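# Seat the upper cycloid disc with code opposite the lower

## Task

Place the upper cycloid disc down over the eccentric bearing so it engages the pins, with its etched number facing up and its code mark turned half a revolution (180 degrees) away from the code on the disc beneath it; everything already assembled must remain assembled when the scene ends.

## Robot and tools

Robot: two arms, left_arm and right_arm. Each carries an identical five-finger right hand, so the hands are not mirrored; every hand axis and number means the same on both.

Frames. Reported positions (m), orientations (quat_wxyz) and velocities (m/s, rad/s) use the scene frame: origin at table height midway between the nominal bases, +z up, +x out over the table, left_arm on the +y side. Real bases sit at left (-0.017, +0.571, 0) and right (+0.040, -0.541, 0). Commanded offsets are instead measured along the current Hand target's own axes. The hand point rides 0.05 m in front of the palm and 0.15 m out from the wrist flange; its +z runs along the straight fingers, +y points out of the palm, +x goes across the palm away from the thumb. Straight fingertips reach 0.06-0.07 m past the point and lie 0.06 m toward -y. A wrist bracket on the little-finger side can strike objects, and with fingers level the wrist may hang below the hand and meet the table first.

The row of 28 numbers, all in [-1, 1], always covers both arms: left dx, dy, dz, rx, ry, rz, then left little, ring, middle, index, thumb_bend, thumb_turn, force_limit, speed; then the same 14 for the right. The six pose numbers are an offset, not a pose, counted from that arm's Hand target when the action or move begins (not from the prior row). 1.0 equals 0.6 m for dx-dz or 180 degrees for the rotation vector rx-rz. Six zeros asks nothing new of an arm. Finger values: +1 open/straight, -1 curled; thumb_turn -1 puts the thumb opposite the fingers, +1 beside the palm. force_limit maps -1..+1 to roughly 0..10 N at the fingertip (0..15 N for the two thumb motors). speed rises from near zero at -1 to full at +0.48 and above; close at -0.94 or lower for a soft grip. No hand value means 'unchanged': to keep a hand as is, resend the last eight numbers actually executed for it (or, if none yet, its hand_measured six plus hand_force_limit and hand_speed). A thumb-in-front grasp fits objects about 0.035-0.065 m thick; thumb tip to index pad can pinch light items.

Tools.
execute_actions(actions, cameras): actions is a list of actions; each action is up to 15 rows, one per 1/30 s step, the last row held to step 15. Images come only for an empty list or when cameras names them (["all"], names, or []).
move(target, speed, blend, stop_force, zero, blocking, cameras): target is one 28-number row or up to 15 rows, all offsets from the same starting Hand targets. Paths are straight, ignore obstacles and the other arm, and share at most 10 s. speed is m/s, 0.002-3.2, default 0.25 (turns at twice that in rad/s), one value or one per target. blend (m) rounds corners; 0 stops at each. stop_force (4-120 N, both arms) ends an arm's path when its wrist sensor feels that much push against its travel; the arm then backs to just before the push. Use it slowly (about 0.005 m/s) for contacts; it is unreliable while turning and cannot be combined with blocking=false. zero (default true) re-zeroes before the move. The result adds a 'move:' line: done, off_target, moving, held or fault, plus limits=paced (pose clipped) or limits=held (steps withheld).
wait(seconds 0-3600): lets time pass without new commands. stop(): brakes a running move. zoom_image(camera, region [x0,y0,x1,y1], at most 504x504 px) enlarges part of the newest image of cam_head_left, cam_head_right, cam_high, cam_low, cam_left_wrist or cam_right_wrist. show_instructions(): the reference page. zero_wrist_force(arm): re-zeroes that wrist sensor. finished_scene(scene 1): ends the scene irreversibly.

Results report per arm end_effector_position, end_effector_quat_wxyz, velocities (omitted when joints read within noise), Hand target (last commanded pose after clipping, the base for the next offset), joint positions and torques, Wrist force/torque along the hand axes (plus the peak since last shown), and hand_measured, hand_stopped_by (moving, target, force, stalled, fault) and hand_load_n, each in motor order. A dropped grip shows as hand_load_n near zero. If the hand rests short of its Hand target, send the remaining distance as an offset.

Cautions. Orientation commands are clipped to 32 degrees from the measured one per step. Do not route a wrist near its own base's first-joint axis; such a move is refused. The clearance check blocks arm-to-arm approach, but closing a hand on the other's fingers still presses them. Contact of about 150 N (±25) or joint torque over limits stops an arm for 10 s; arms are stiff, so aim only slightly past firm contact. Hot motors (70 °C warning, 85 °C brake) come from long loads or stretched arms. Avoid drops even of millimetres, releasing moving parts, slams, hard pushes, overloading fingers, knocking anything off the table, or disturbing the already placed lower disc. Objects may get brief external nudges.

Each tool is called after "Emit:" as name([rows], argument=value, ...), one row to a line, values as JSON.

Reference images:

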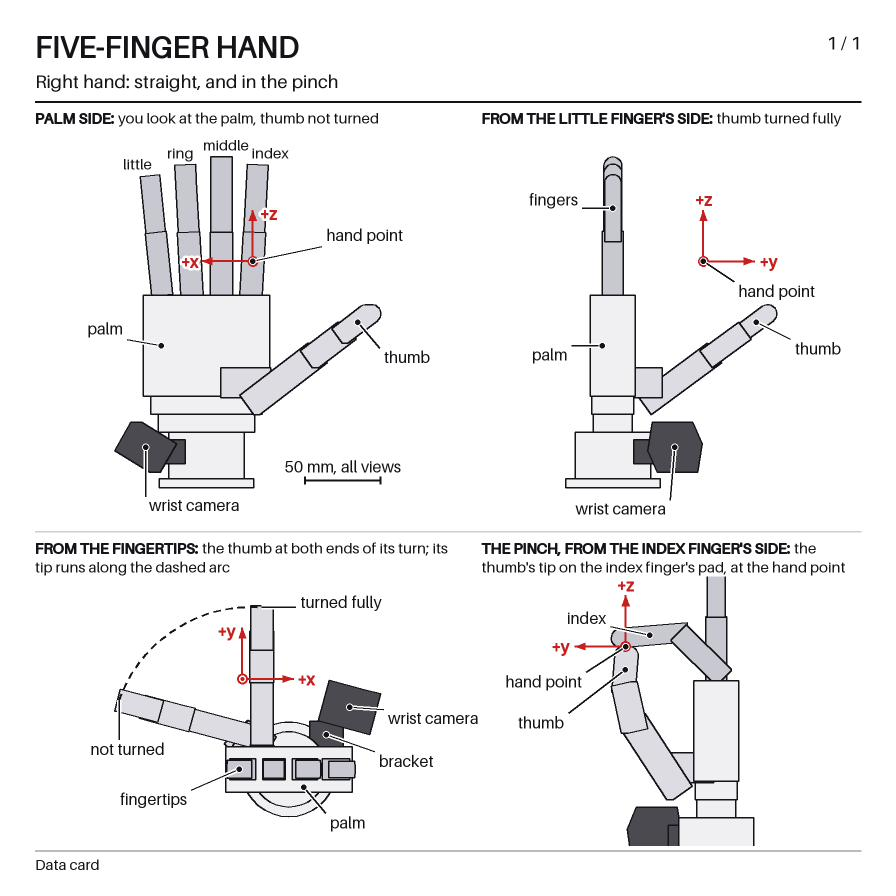

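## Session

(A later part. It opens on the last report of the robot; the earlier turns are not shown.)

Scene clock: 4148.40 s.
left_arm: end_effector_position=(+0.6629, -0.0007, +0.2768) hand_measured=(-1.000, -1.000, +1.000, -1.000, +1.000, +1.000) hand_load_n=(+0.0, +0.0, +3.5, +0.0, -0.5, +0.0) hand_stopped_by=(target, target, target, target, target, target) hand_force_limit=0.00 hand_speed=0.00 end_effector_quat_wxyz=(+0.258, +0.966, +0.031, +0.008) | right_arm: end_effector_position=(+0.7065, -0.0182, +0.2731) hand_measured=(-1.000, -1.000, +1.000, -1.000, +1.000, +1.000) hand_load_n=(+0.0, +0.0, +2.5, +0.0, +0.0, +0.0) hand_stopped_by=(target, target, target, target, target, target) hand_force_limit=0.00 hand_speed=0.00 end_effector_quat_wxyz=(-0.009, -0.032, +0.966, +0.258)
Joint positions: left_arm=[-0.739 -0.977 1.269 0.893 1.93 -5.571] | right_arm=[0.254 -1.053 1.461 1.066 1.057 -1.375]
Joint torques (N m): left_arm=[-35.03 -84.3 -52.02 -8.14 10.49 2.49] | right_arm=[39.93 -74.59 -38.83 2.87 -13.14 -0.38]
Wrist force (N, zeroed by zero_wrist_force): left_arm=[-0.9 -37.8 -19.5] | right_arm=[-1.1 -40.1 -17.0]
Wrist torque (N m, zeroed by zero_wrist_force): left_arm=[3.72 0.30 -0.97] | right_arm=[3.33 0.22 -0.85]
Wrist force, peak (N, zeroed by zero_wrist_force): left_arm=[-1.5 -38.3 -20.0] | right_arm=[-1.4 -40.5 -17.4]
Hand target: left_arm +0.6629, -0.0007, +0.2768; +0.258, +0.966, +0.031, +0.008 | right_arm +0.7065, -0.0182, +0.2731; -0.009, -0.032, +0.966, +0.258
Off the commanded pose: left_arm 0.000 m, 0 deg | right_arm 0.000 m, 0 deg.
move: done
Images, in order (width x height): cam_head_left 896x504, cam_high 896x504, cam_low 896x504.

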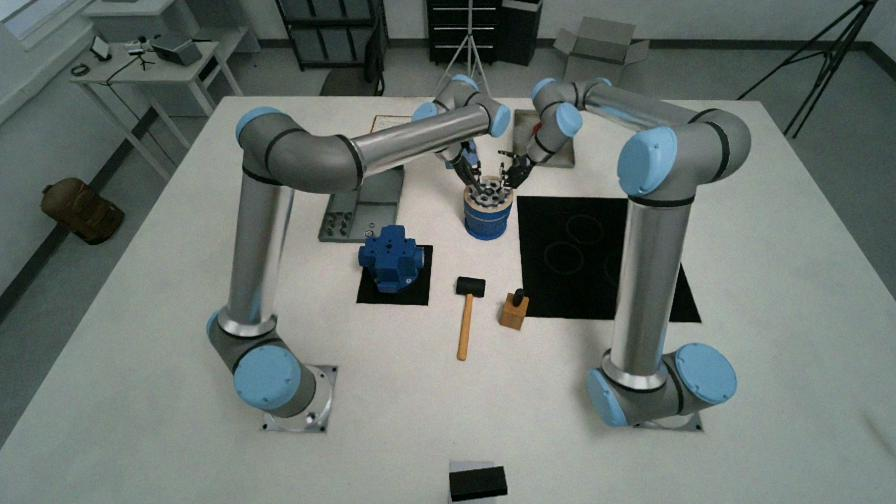

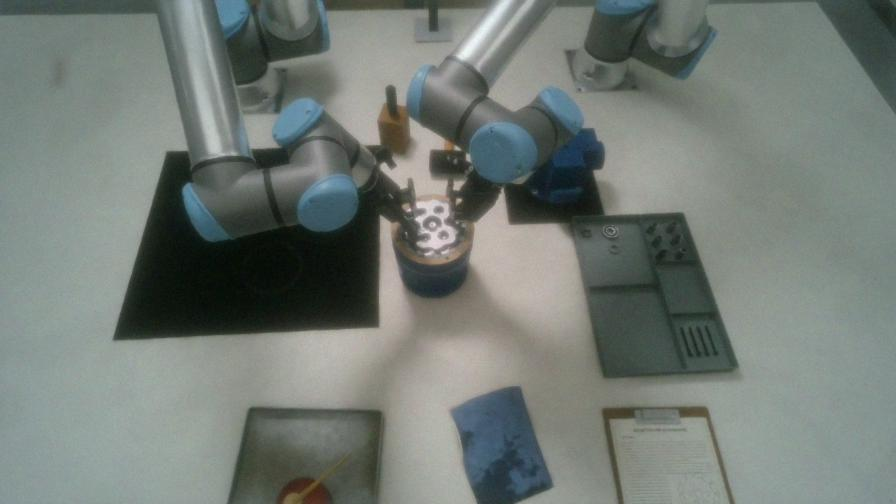

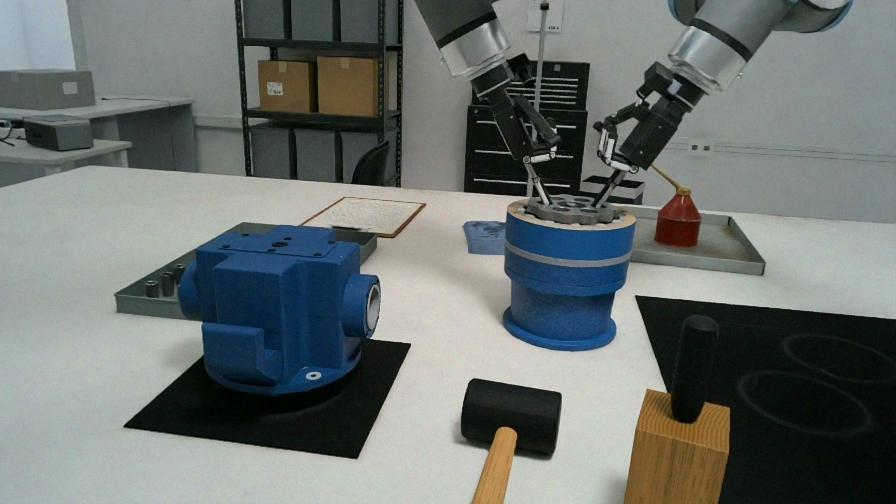

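Emit:
move(target=[0.000375,-0.000559,-0.000322,0,0,0,-1,-1,1,-1,1,1,0,0,-0.000377,0.000557,0.000321,0,0,0,-1,-1,1,-1,1,1,0,0], speed=0.005)

Emit:
move(target=[0,-0.00833,0.01443,0,0,0,-1,-1,1,-1,1,1,0,0,0,-0.00833,0.01443,0,0,0,-1,-1,1,-1,1,1,0,0], speed=0.005, stop_force=8, cameras=["cam_high","cam_head_left","cam_low"])

Emit:
zoom_image(camera="cam_high", region=[404, 193, 464, 253])

Emit:
zoom_image(camera="cam_head_left", region=[460, 165, 520, 225])

Emit:
zoom_image(camera="cam_low", region=[505, 165, 640, 255])

Scene clock: 4189.53 s.
left_arm: end_effector_position=(+0.6631, -0.0004, +0.2769) hand_measured=(-1.000, -1.000, +1.000, -1.000, +1.000, +1.000) hand_load_n=(+0.0, +0.0, +3.5, +0.0, +0.0, +0.0) hand_stopped_by=(target, target, target, target, target, target) hand_force_limit=0.00 hand_speed=0.00 end_effector_quat_wxyz=(+0.258, +0.966, +0.031, +0.008) | right_arm: end_effector_position=(+0.7067, -0.0178, +0.2732) hand_measured=(-1.000, -1.000, +1.000, -1.000, +1.000, +1.000) hand_load_n=(+0.0, +0.0, +2.5, +0.0, +0.0, +0.0) hand_stopped_by=(target, target, target, target, target, target) hand_force_limit=0.00 hand_speed=0.00 end_effector_quat_wxyz=(-0.009, -0.032, +0.966, +0.258)
Joint positions: left_arm=[-0.738 -0.977 1.269 0.893 1.931 -5.57] | right_arm=[0.254 -1.052 1.46 1.066 1.057 -1.374]
Joint torques (N m): left_arm=[-17.45 -114.75 -52.47 -3.71 13.21 1.29] | right_arm=[42.28 -65.92 -36.34 4.82 -12.58 1.46]
Wrist force (N, zeroed by zero_wrist_force): left_arm=[-0.9 -38.2 -19.6] | right_arm=[-1.4 -41.0 -17.2]
Wrist torque (N m, zeroed by zero_wrist_force): left_arm=[3.77 0.32 -1.07] | right_arm=[3.36 0.27 -0.95]
Wrist force, peak (N, zeroed by zero_wrist_force): left_arm=[-1.1 -38.8 -19.9] | right_arm=[-1.4 -41.1 -17.6]
Hand target: left_arm +0.6631, -0.0003, +0.2768; +0.258, +0.966, +0.031, +0.008 | right_arm +0.7067, -0.0178, +0.2731; -0.009, -0.032, +0.966, +0.258
Off the commanded pose: left_arm 0.000 m, 0 deg | right_arm 0.000 m, 0 deg.
move: done

Scene clock: 4192.17 s.
left_arm: end_effector_position=(+0.6631, -0.0003, +0.2668) hand_measured=(-1.000, -1.000, +1.000, -1.000, +1.000, +1.000) hand_load_n=(+0.0, +0.0, +3.5, +0.0, +0.0, +0.0) hand_stopped_by=(target, target, target, target, target, target) hand_force_limit=0.00 hand_speed=0.00 end_effector_quat_wxyz=(+0.258, +0.966, +0.031, +0.008) | right_arm: end_effector_position=(+0.7067, -0.0178, +0.2720) hand_measured=(-1.000, -1.000, +1.000, -1.000, +1.000, +1.000) hand_load_n=(+0.0, +0.0, +2.0, +0.0, +0.0, +0.0) hand_stopped_by=(target, target, target, target, target, target) hand_force_limit=0.00 hand_speed=0.00 end_effector_quat_wxyz=(-0.009, -0.032, +0.966, +0.258)
Joint positions: left_arm=[-0.738 -0.972 1.279 0.878 1.931 -5.57] | right_arm=[0.254 -1.052 1.461 1.065 1.057 -1.374]
Joint torques (N m): left_arm=[-25.62 -87.23 -47.95 -3.96 13.35 -2.29] | right_arm=[31 -72.48 -35.05 1.85 -12.24 1.32]
Wrist force (N, zeroed by zero_wrist_force): left_arm=[9.7 -36.6 -17.6] | right_arm=[-2.4 -29.7 -23.3]
Wrist torque (N m, zeroed by zero_wrist_force): left_arm=[3.41 0.97 -0.34] | right_arm=[3.14 0.36 -0.74]
Wrist force, peak (N, zeroed by zero_wrist_force): left_arm=[-0.7 -41.2 -19.4] | right_arm=[-1.3 -40.7 -18.0]
Hand target: left_arm +0.6631, -0.0003, +0.2668; +0.258, +0.966, +0.031, +0.008 | right_arm +0.7067, -0.0178, +0.2720; -0.009, -0.032, +0.966, +0.258 (not the last commanded pose)
Off the commanded pose: left_arm 0.000 m, 0 deg | right_arm 0.009 m, 0 deg.
move: contact (right_arm)
Images, in order (width x height): cam_head_left 896x504, cam_high 896x504, cam_low 896x504.

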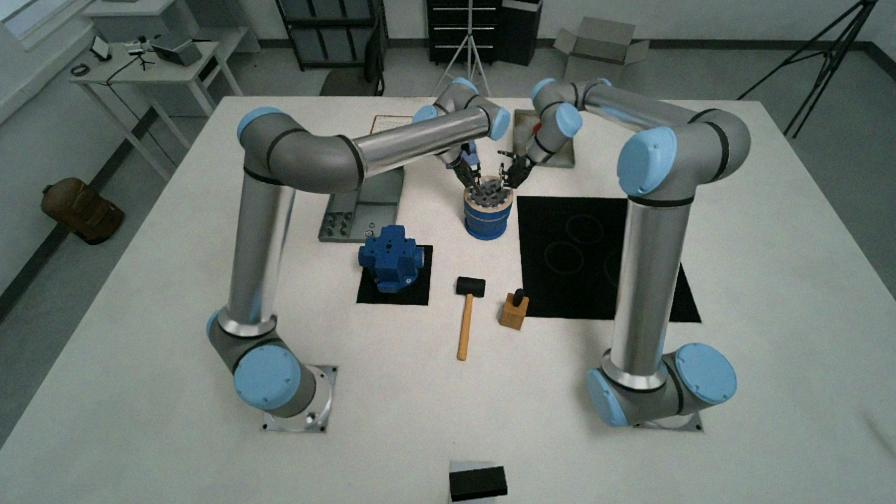

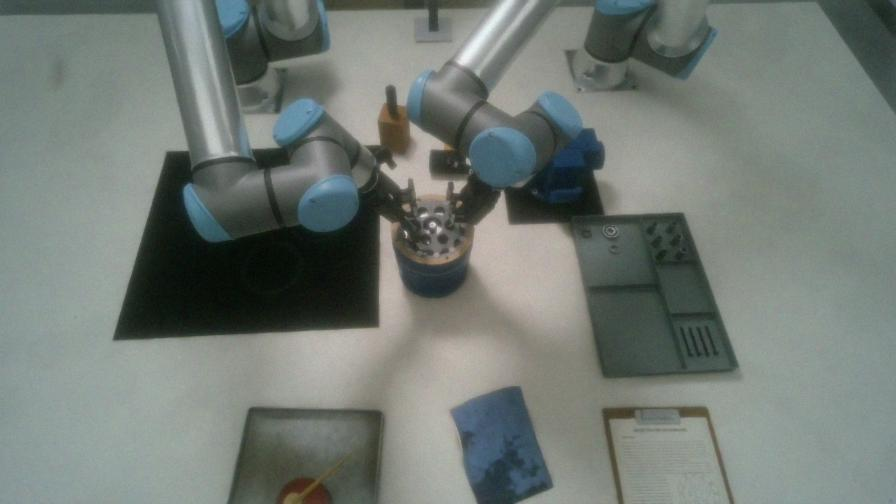

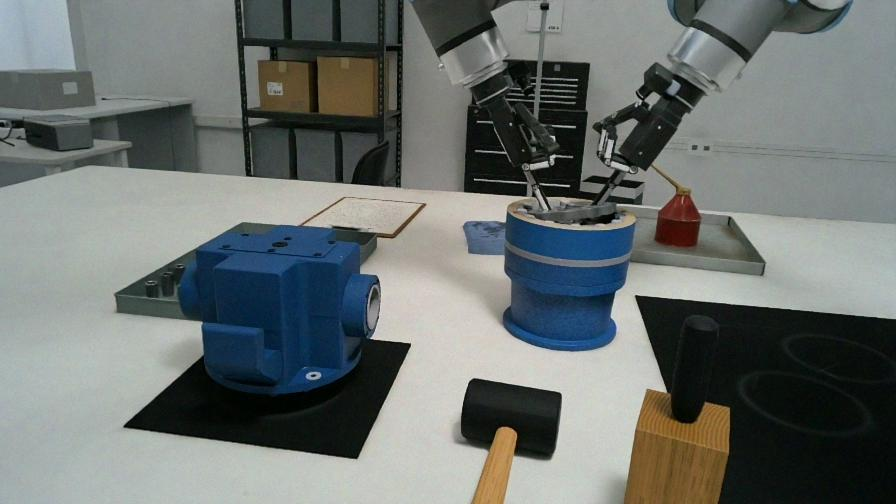

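Scaled by 8.400 from the camera's image (finer frame: 1280x720).

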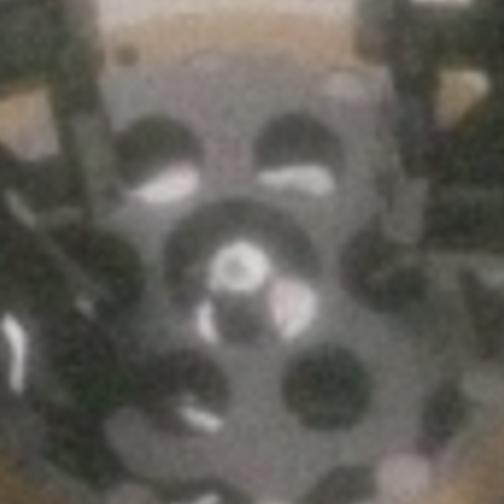

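Scaled by 8.400 from the camera's image (finer frame: 1280x720).

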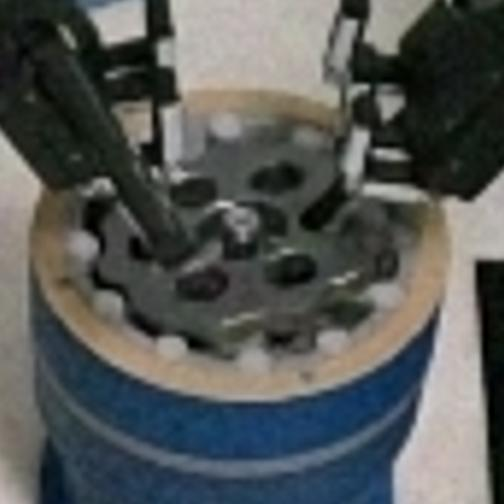

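Scaled by 3.733 from the camera's image (finer frame: 1280x720).

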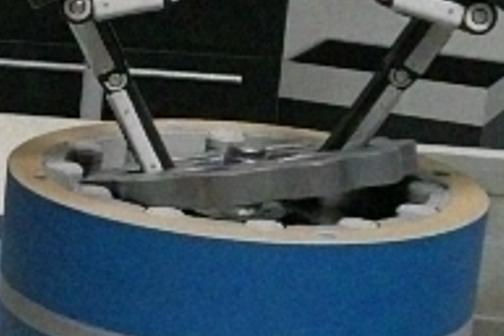

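Emit:
move(target=[0,0.0075,-0.01299,0,0,0,-1,-1,1,-1,1,1,0,0,0,0.00083,-0.00144,0,0,0,-1,-1,1,-1,1,1,0,0], speed=0.006, cameras=["cam_high","cam_head_left","cam_low"])

Emit:
zoom_image(camera="cam_high", region=[404, 193, 464, 253])

Emit:
zoom_image(camera="cam_head_left", region=[460, 165, 520, 225])

Emit:
zoom_image(camera="cam_low", region=[505, 165, 640, 255])

Scene clock: 4204.00 s.
left_arm: end_effector_position=(+0.6631, -0.0003, +0.2759) hand_measured=(-1.000, -1.000, +1.000, -1.000, +1.000, +1.000) hand_load_n=(+0.0, +0.0, +3.5, +0.0, +0.0, +0.0) hand_stopped_by=(target, target, target, target, target, target) hand_force_limit=0.00 hand_speed=0.00 end_effector_quat_wxyz=(+0.258, +0.966, +0.031, +0.008) | right_arm: end_effector_position=(+0.7067, -0.0178, +0.2730) hand_measured=(-1.000, -1.000, +1.000, -1.000, +1.000, +1.000) hand_load_n=(+0.5, +0.0, +2.5, +0.0, +0.0, +0.0) hand_stopped_by=(target, target, target, target, target, target) hand_force_limit=0.00 hand_speed=0.00 end_effector_quat_wxyz=(-0.009, -0.032, +0.966, +0.258)
Joint positions: left_arm=[-0.738 -0.977 1.27 0.892 1.931 -5.57] | right_arm=[0.254 -1.052 1.46 1.066 1.057 -1.374]
Joint torques (N m): left_arm=[-34.77 -110.7 -58.02 -5.38 5.62 -2.42] | right_arm=[26.89 -80.48 -43.18 3.29 -12.54 1.34]
Wrist force (N, zeroed by zero_wrist_force): left_arm=[-1.4 -37.5 -18.8] | right_arm=[-1.0 -39.2 -17.2]
Wrist torque (N m, zeroed by zero_wrist_force): left_arm=[3.68 0.32 -1.04] | right_arm=[3.27 0.29 -0.91]
Wrist force, peak (N, zeroed by zero_wrist_force): left_arm=[-1.2 -39.7 -17.4] | right_arm=[-1.0 -39.2 -17.2]
Hand target: left_arm +0.6631, -0.0003, +0.2758; +0.258, +0.966, +0.031, +0.008 | right_arm +0.7067, -0.0178, +0.2730; -0.009, -0.032, +0.966, +0.258
Off the commanded pose: left_arm 0.000 m, 0 deg | right_arm 0.000 m, 0 deg.
move: done
Images, in order (width x height): cam_head_left 896x504, cam_high 896x504, cam_low 896x504.

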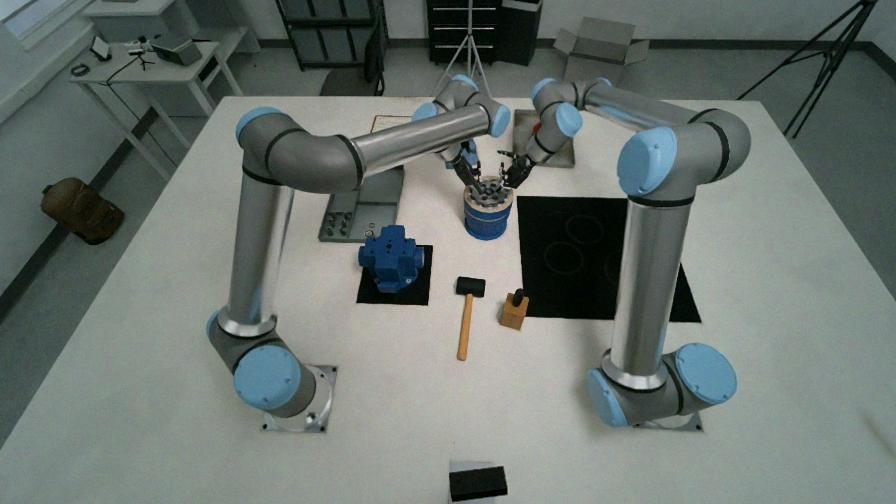

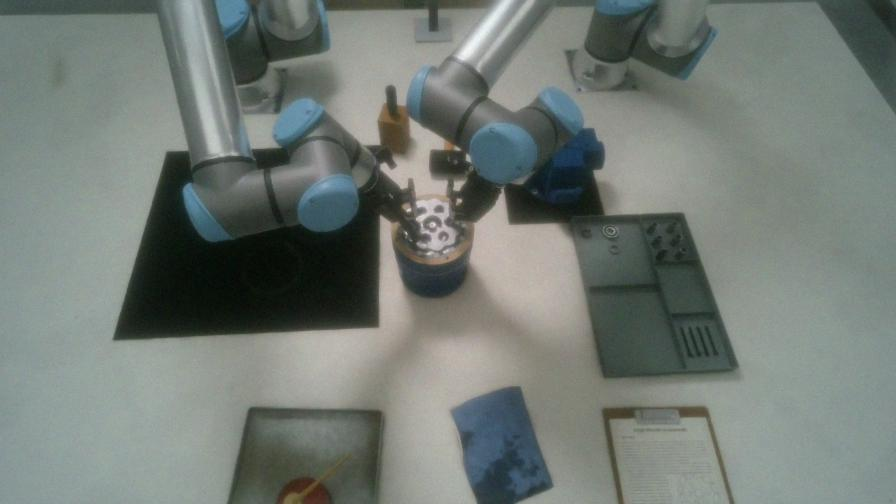

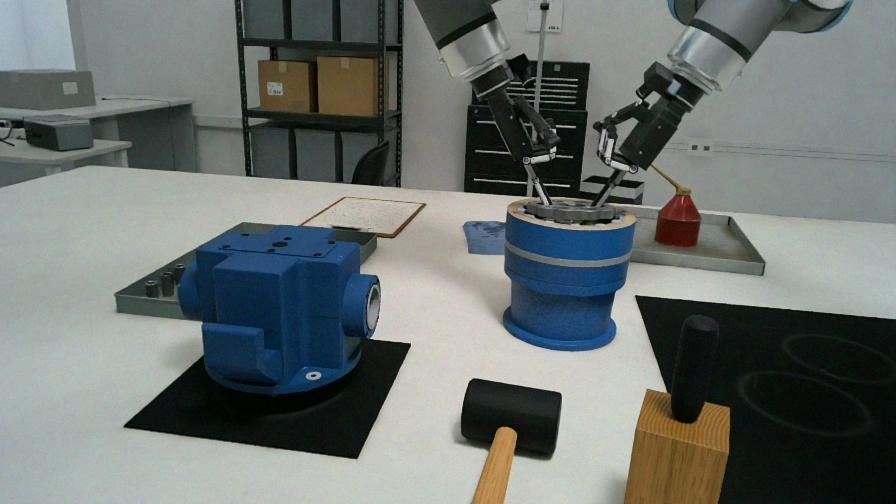

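Scaled by 8.400 from the camera's image (finer frame: 1280x720).

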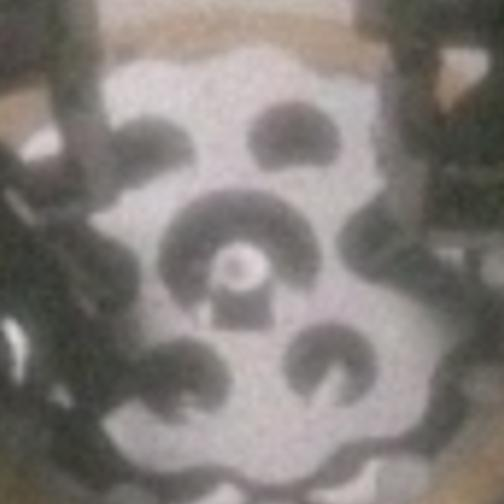

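Scaled by 8.400 from the camera's image (finer frame: 1280x720).

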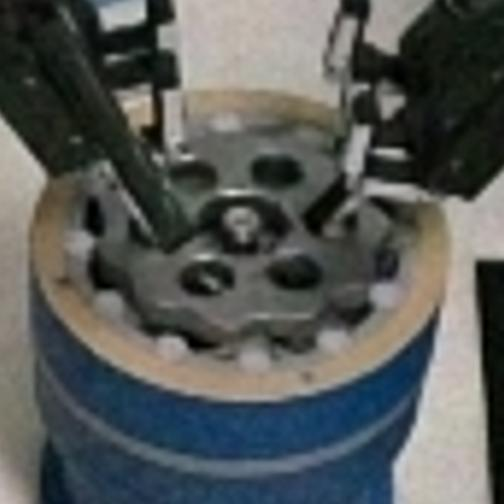

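Scaled by 3.733 from the camera's image (finer frame: 1280x720).

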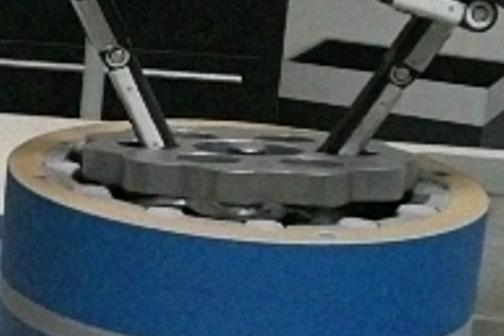

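Emit:
execute_actions(actions=[], cameras=["cam_left_wrist","cam_right_wrist","cam_high"])

Emit:
zoom_image(camera="cam_left_wrist", region=[220, 20, 440, 260])

Emit:
zoom_image(camera="cam_right_wrist", region=[220, 20, 440, 260])

Scene clock: 4226.03 s.
left_arm: end_effector_position=(+0.6631, -0.0003, +0.2758) hand_measured=(-1.000, -1.000, +1.000, -1.000, +1.000, +1.000) hand_load_n=(+0.0, +0.0, +3.5, +0.0, +0.0, +0.0) hand_stopped_by=(target, target, target, target, target, target) hand_force_limit=0.00 hand_speed=0.00 end_effector_quat_wxyz=(+0.258, +0.966, +0.031, +0.008) | right_arm: end_effector_position=(+0.7067, -0.0178, +0.2730) hand_measured=(-1.000, -1.000, +1.000, -1.000, +1.000, +1.000) hand_load_n=(+0.0, +0.0, +2.5, +0.0, +0.0, +0.0) hand_stopped_by=(target, target, target, target, target, target) hand_force_limit=0.00 hand_speed=0.00 end_effector_quat_wxyz=(-0.009, -0.032, +0.966, +0.258)
Joint positions: left_arm=[-0.738 -0.977 1.27 0.892 1.931 -5.57] | right_arm=[0.254 -1.052 1.46 1.066 1.057 -1.374]
Joint velocities: within noise
Joint torques (N m): left_arm=[-35.59 -79.35 -43.37 -11.96 5.33 -2.05] | right_arm=[28.59 -82.67 -43.99 1.29 -12.13 1.39]
Wrist force (N, zeroed by zero_wrist_force): left_arm=[-1.2 -37.3 -18.6] | right_arm=[-1.1 -39.1 -17.3]
Wrist torque (N m, zeroed by zero_wrist_force): left_arm=[3.58 0.29 -1.03] | right_arm=[3.28 0.25 -0.92]
Wrist force, peak (N, zeroed by zero_wrist_force): left_arm=[-1.2 -38.0 -18.9] | right_arm=[-1.2 -39.6 -17.1]
Hand target: left_arm +0.6631, -0.0003, +0.2758; +0.258, +0.966, +0.031, +0.008 | right_arm +0.7067, -0.0178, +0.2730; -0.009, -0.032, +0.966, +0.258
Off the commanded pose: left_arm 0.000 m, 0 deg | right_arm 0.000 m, 0 deg.
Images, in order (width x height): cam_high 896x504, cam_left_wrist 672x504, cam_right_wrist 672x504.

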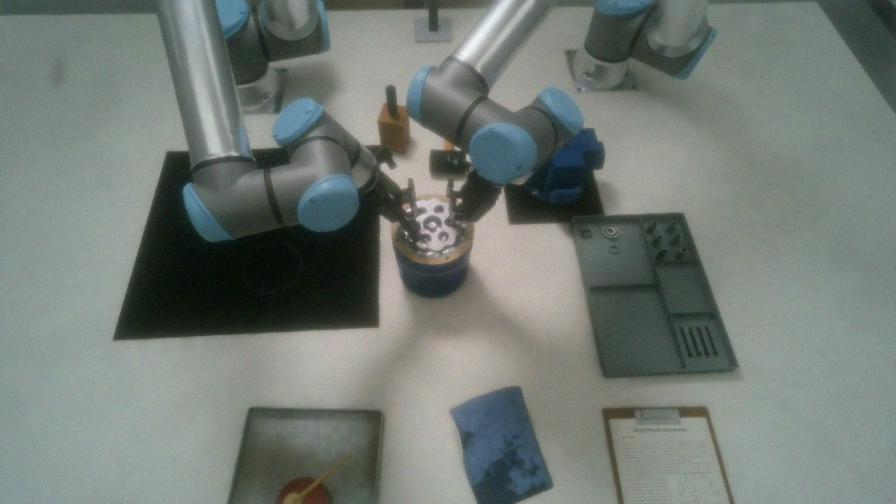

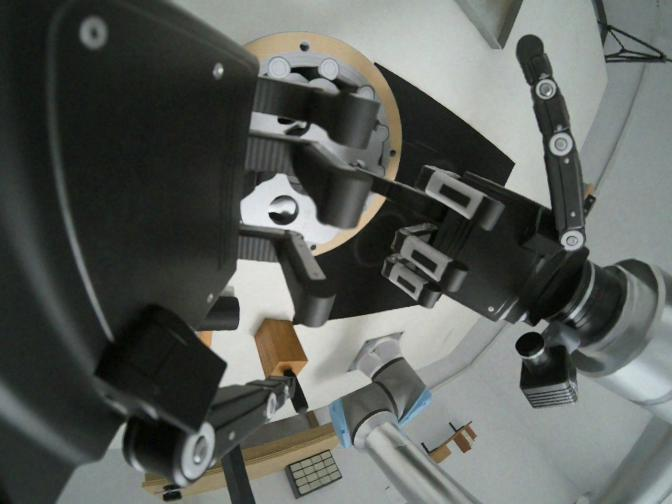

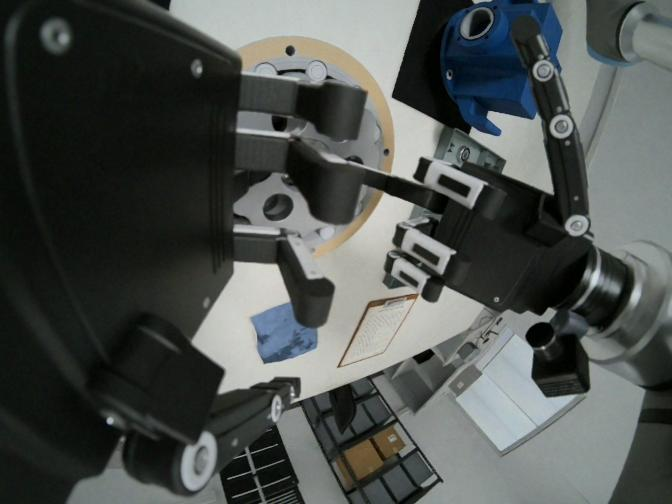

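Scaled by 2.100 from the camera's image (finer frame: 960x720).

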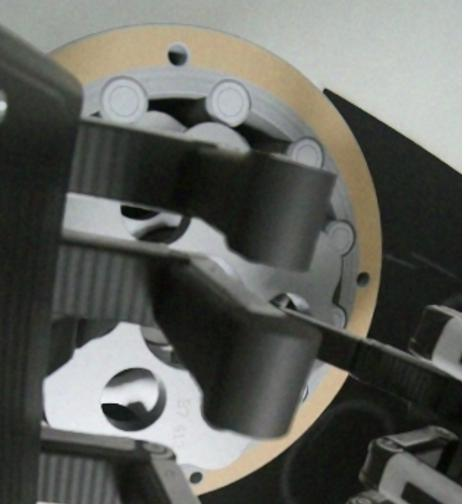

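Scaled by 2.100 from the camera's image (finer frame: 960x720).

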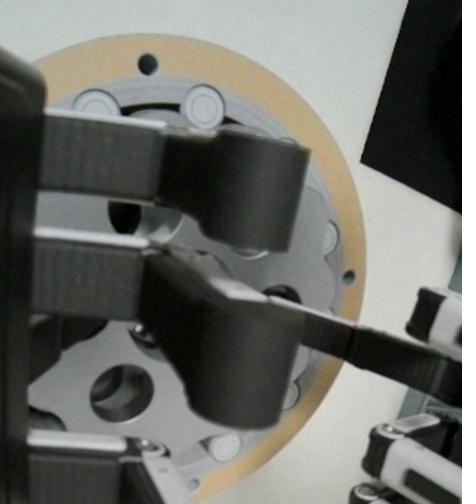

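Emit:
move(target=[0,0.00667,-0.01154,0,0,0,-1,-1,1,-1,1,1,0,0,0,0.00667,-0.01154,0,0,0,-1,-1,1,-1,1,1,0,0], speed=0.015)

Emit:
move(target=[-0.00465,-0.000698,0.00121,0,0.009622,0.005556,-1,-1,1,-1,1,1,0,0,0.00465,0.000698,-0.00121,0,-0.009622,-0.005556,-1,-1,1,-1,1,1,0,0], speed=0.01, cameras=["cam_high","cam_head_left","cam_low"])

Emit:
zoom_image(camera="cam_high", region=[404, 193, 464, 253])

Emit:
zoom_image(camera="cam_low", region=[505, 165, 640, 255])

Scene clock: 4270.27 s.
left_arm: end_effector_position=(+0.6631, -0.0004, +0.2840) hand_measured=(-1.000, -1.000, +1.000, -1.000, +1.000, +1.000) hand_load_n=(+0.0, +0.0, +3.5, +0.0, +0.0, +0.0) hand_stopped_by=(target, target, target, target, target, target) hand_force_limit=0.00 hand_speed=0.00 end_effector_quat_wxyz=(+0.258, +0.966, +0.031, +0.008) | right_arm: end_effector_position=(+0.7067, -0.0178, +0.2812) hand_measured=(-1.000, -1.000, +1.000, -1.000, +1.000, +1.000) hand_load_n=(+0.0, +0.0, +2.5, +0.0, +0.0, +0.0) hand_stopped_by=(target, target, target, target, target, target) hand_force_limit=0.00 hand_speed=0.00 end_effector_quat_wxyz=(-0.009, -0.032, +0.966, +0.258)
Joint positions: left_arm=[-0.738 -0.981 1.261 0.904 1.931 -5.57] | right_arm=[0.254 -1.057 1.452 1.078 1.057 -1.374]
Joint torques (N m): left_arm=[-35.62 -105.4 -52.89 -6.76 5.44 -2.88] | right_arm=[33.69 -71.12 -37.9 2.02 -12.13 1.45]
Wrist force (N, zeroed by zero_wrist_force): left_arm=[-1.1 -38.2 -18.8] | right_arm=[-1.2 -39.7 -17.5]
Wrist torque (N m, zeroed by zero_wrist_force): left_arm=[3.65 0.28 -1.02] | right_arm=[3.35 0.25 -0.92]
Wrist force, peak (N, zeroed by zero_wrist_force): left_arm=[-1.4 -38.3 -18.7] | right_arm=[-1.5 -39.8 -17.7]
Hand target: left_arm +0.6631, -0.0004, +0.2838; +0.258, +0.966, +0.031, +0.008 | right_arm +0.7067, -0.0178, +0.2810; -0.009, -0.032, +0.966, +0.258
Off the commanded pose: left_arm 0.000 m, 0 deg | right_arm 0.000 m, 0 deg.
move: done

Scene clock: 4272.23 s.
left_arm: end_effector_position=(+0.6603, -0.0005, +0.2830) hand_measured=(-1.000, -1.000, +1.000, -1.000, +1.000, +1.000) hand_load_n=(+0.0, +0.0, +3.5, +0.0, +0.0, +0.0) hand_stopped_by=(target, target, target, target, target, target) hand_force_limit=0.00 hand_speed=0.00 end_effector_quat_wxyz=(+0.257, +0.966, +0.026, +0.025) | right_arm: end_effector_position=(+0.7039, -0.0180, +0.2819) hand_measured=(-1.000, -1.000, +1.000, -1.000, +1.000, +1.000) hand_load_n=(+0.0, +0.0, +2.5, +0.0, +0.0, +0.0) hand_stopped_by=(target, target, target, target, target, target) hand_force_limit=0.00 hand_speed=0.00 end_effector_quat_wxyz=(+0.008, -0.036, +0.965, +0.258)
Joint positions: left_arm=[-0.748 -0.998 1.284 0.874 1.904 -5.569] | right_arm=[0.257 -1.075 1.472 1.04 1.063 -1.372]
Joint torques (N m): left_arm=[-29.19 -102.21 -50.32 -9.89 7.25 2.27] | right_arm=[39.79 -70.52 -38.49 2.47 -10.32 1.47]
Wrist force (N, zeroed by zero_wrist_force): left_arm=[-1.6 -37.2 -18.0] | right_arm=[-1.0 -39.7 -17.0]
Wrist torque (N m, zeroed by zero_wrist_force): left_arm=[3.63 0.31 -1.03] | right_arm=[3.26 0.24 -0.92]
Wrist force, peak (N, zeroed by zero_wrist_force): left_arm=[-1.5 -38.0 -18.9] | right_arm=[-1.4 -39.7 -17.8]
Hand target: left_arm +0.6603, -0.0005, +0.2830; +0.257, +0.966, +0.026, +0.025 | right_arm +0.7039, -0.0180, +0.2818; +0.008, -0.036, +0.965, +0.258
Off the commanded pose: left_arm 0.000 m, 0 deg | right_arm 0.000 m, 0 deg.
move: done
Images, in order (width x height): cam_head_left 896x504, cam_high 896x504, cam_low 896x504.

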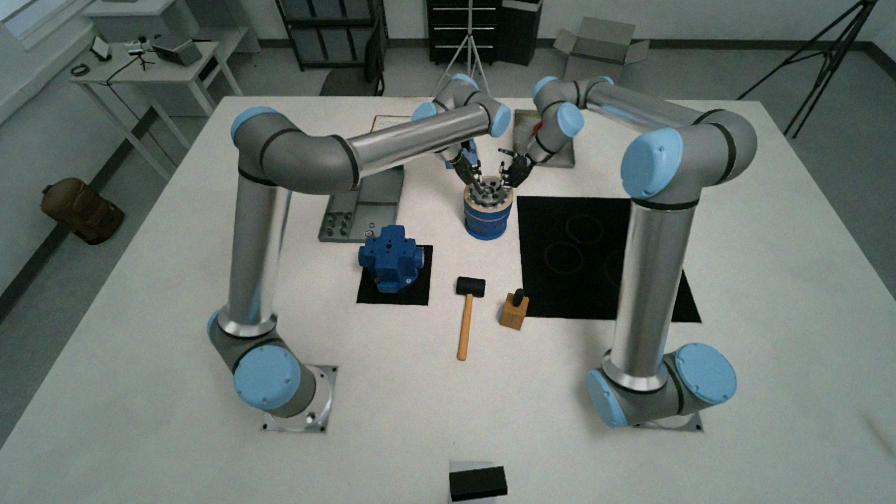

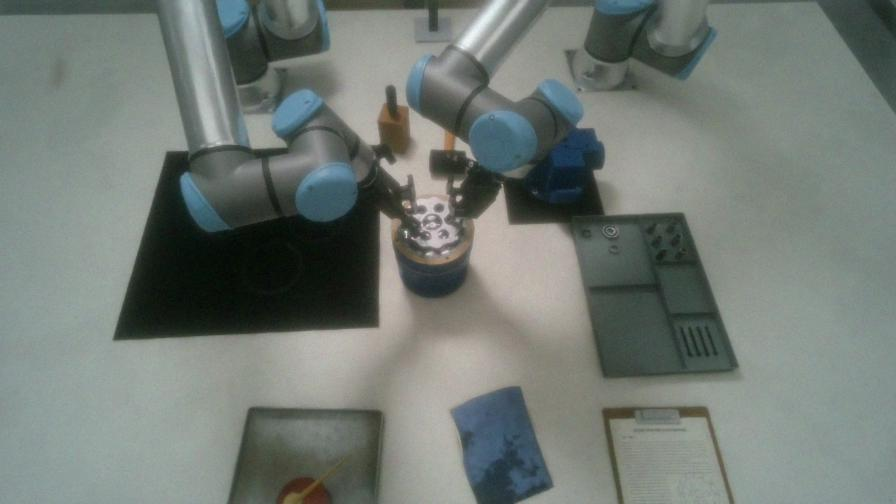

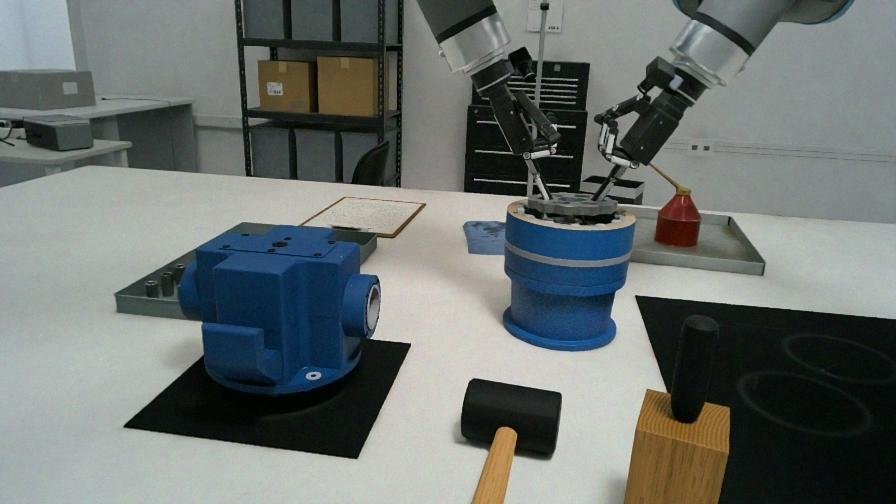

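Scaled by 8.400 from the camera's image (finer frame: 1280x720).

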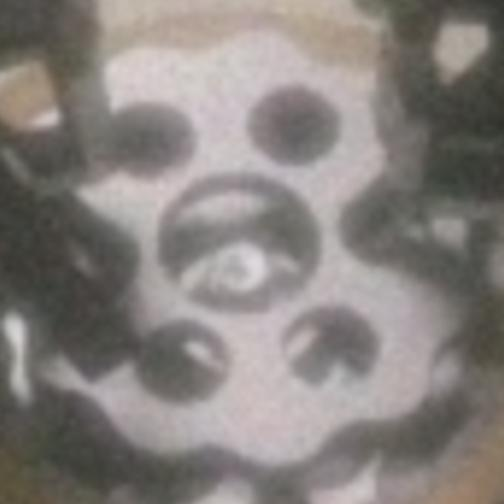

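Scaled by 3.733 from the camera's image (finer frame: 1280x720).

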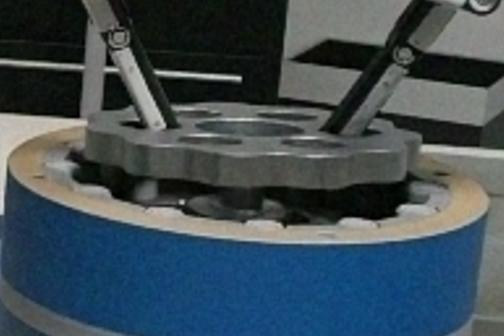

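Emit:
move(target=[-0.00698,-0.00105,0.00182,0,0.014433,0.008333,-1,-1,1,-1,1,1,0,0,0.00698,0.00105,-0.00182,0,-0.014433,-0.008333,-1,-1,1,-1,1,1,0,0], speed=0.01, cameras=["cam_high","cam_head_left","cam_low"])

Emit:
zoom_image(camera="cam_high", region=[404, 193, 464, 253])

Emit:
zoom_image(camera="cam_low", region=[545, 175, 600, 225])

Emit:
zoom_image(camera="cam_head_left", region=[460, 165, 520, 225])

Scene clock: 4287.27 s.
left_arm: end_effector_position=(+0.6562, -0.0008, +0.2816) hand_measured=(-1.000, -1.000, +1.000, -1.000, +1.000, +1.000) hand_load_n=(+0.0, +0.0, +4.0, +0.0, +0.0, +0.0) hand_stopped_by=(target, target, target, target, target, target) hand_force_limit=0.00 hand_speed=0.00 end_effector_quat_wxyz=(+0.256, +0.965, +0.019, +0.050) | right_arm: end_effector_position=(+0.6997, -0.0182, +0.2830) hand_measured=(-1.000, -1.000, +1.000, -1.000, +1.000, +1.000) hand_load_n=(+0.0, +0.0, +2.5, +0.0, +0.0, +0.0) hand_stopped_by=(target, target, target, target, target, target) hand_force_limit=0.00 hand_speed=0.00 end_effector_quat_wxyz=(+0.034, -0.043, +0.964, +0.259)
Joint positions: left_arm=[-0.761 -1.023 1.318 0.83 1.864 -5.566] | right_arm=[0.26 -1.1 1.502 0.984 1.073 -1.37]
Joint torques (N m): left_arm=[-29.87 -100.81 -51.43 -10.4 7.11 2.44] | right_arm=[38.53 -68.82 -37.74 1.94 -10.29 1.37]
Wrist force (N, zeroed by zero_wrist_force): left_arm=[-2.3 -37.4 -17.6] | right_arm=[-0.7 -38.9 -17.2]
Wrist torque (N m, zeroed by zero_wrist_force): left_arm=[3.59 0.36 -1.08] | right_arm=[3.32 0.26 -0.87]
Wrist force, peak (N, zeroed by zero_wrist_force): left_arm=[-1.6 -38.2 -18.7] | right_arm=[-1.2 -39.9 -17.5]
Hand target: left_arm +0.6562, -0.0008, +0.2816; +0.256, +0.965, +0.019, +0.050 | right_arm +0.6997, -0.0182, +0.2830; +0.033, -0.043, +0.964, +0.259
Off the commanded pose: left_arm 0.000 m, 0 deg | right_arm 0.000 m, 0 deg.
move: done
Images, in order (width x height): cam_head_left 896x504, cam_high 896x504, cam_low 896x504.

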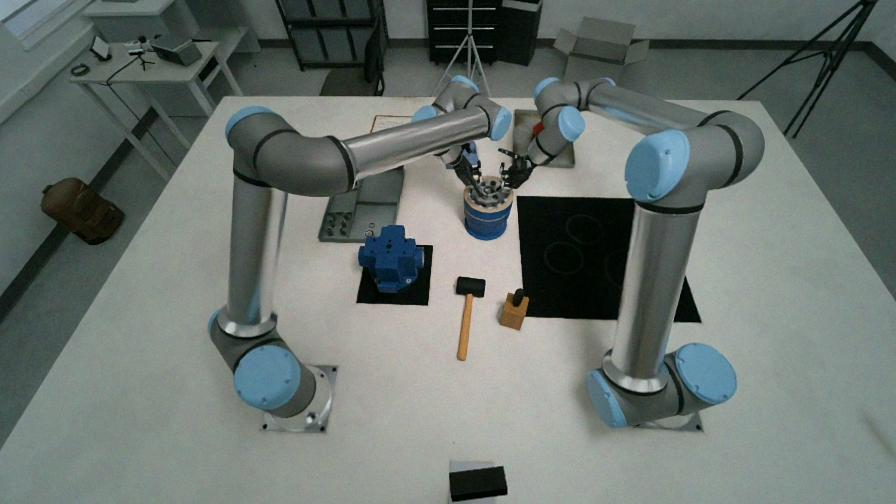

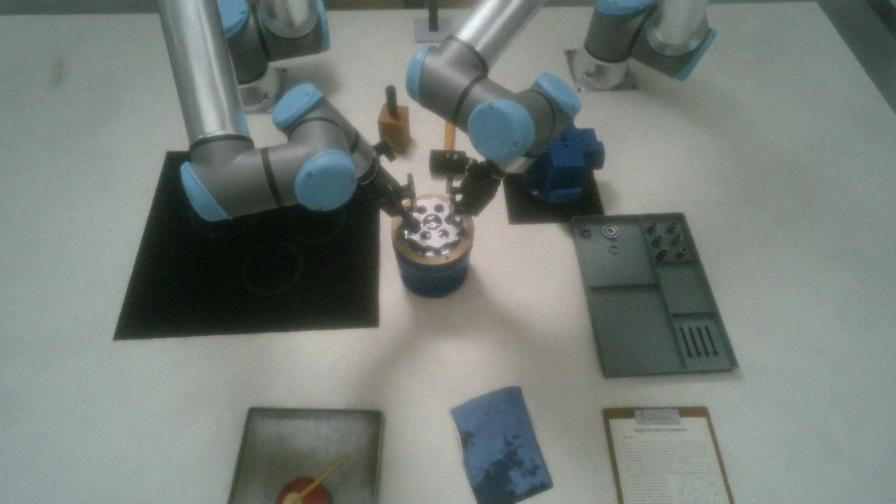

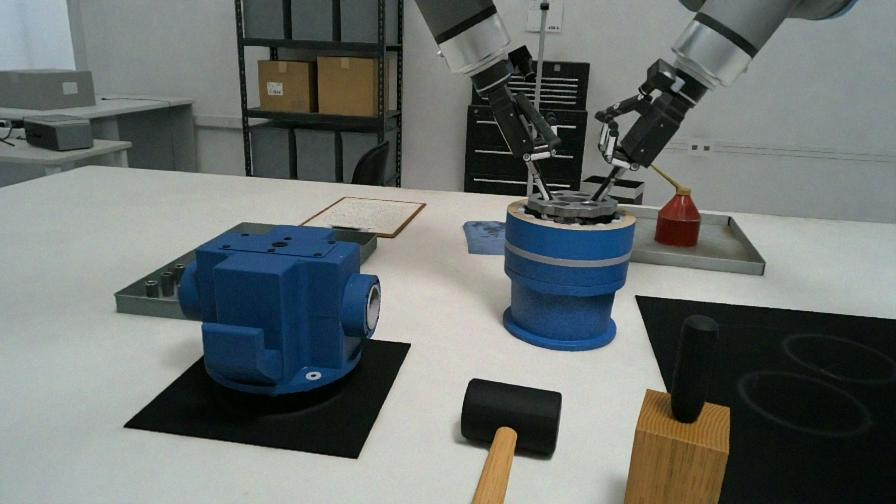

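Scaled by 8.400 from the camera's image (finer frame: 1280x720).

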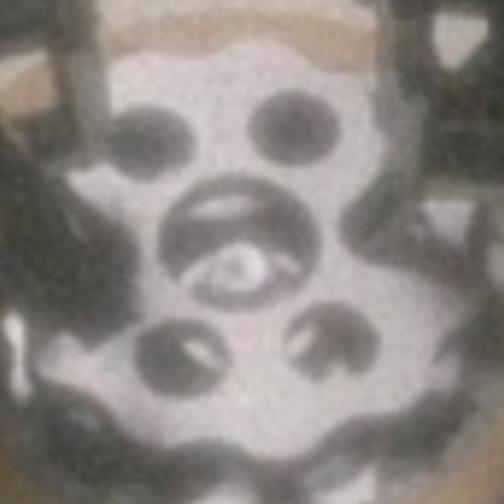

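Scaled by 9.164 from the camera's image (finer frame: 1280x720).

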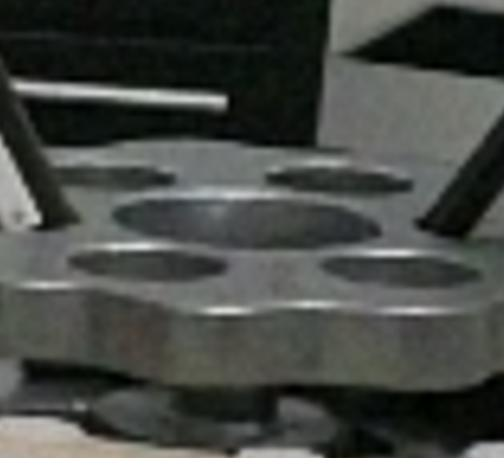

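Scaled by 8.400 from the camera's image (finer frame: 1280x720).

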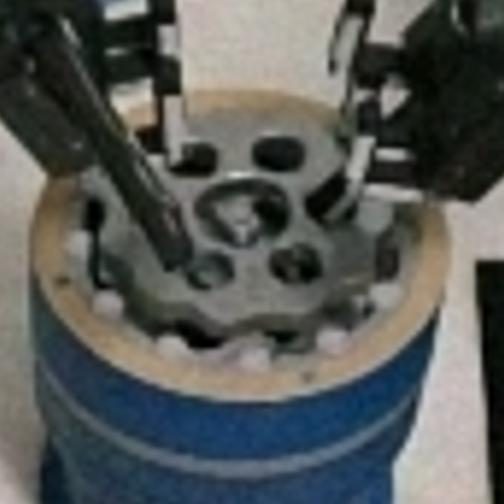

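Emit:
zoom_image(camera="cam_low", region=[500, 180, 570, 250])

Emit:
zoom_image(camera="cam_low", region=[570, 180, 640, 250])

Scaled by 7.200 from the camera's image (finer frame: 1280x720).

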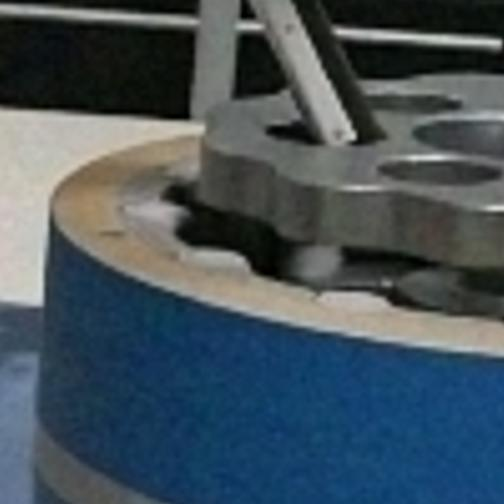

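Scaled by 7.200 from the camera's image (finer frame: 1280x720).

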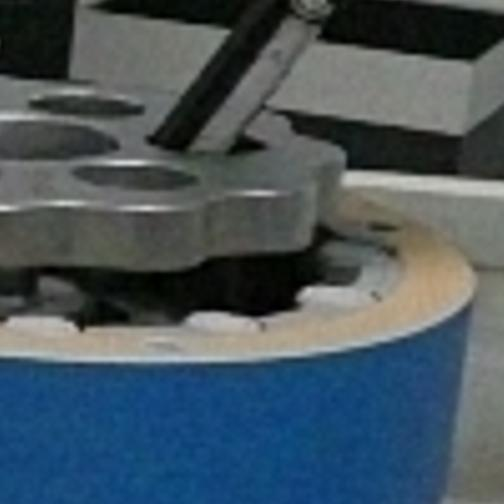

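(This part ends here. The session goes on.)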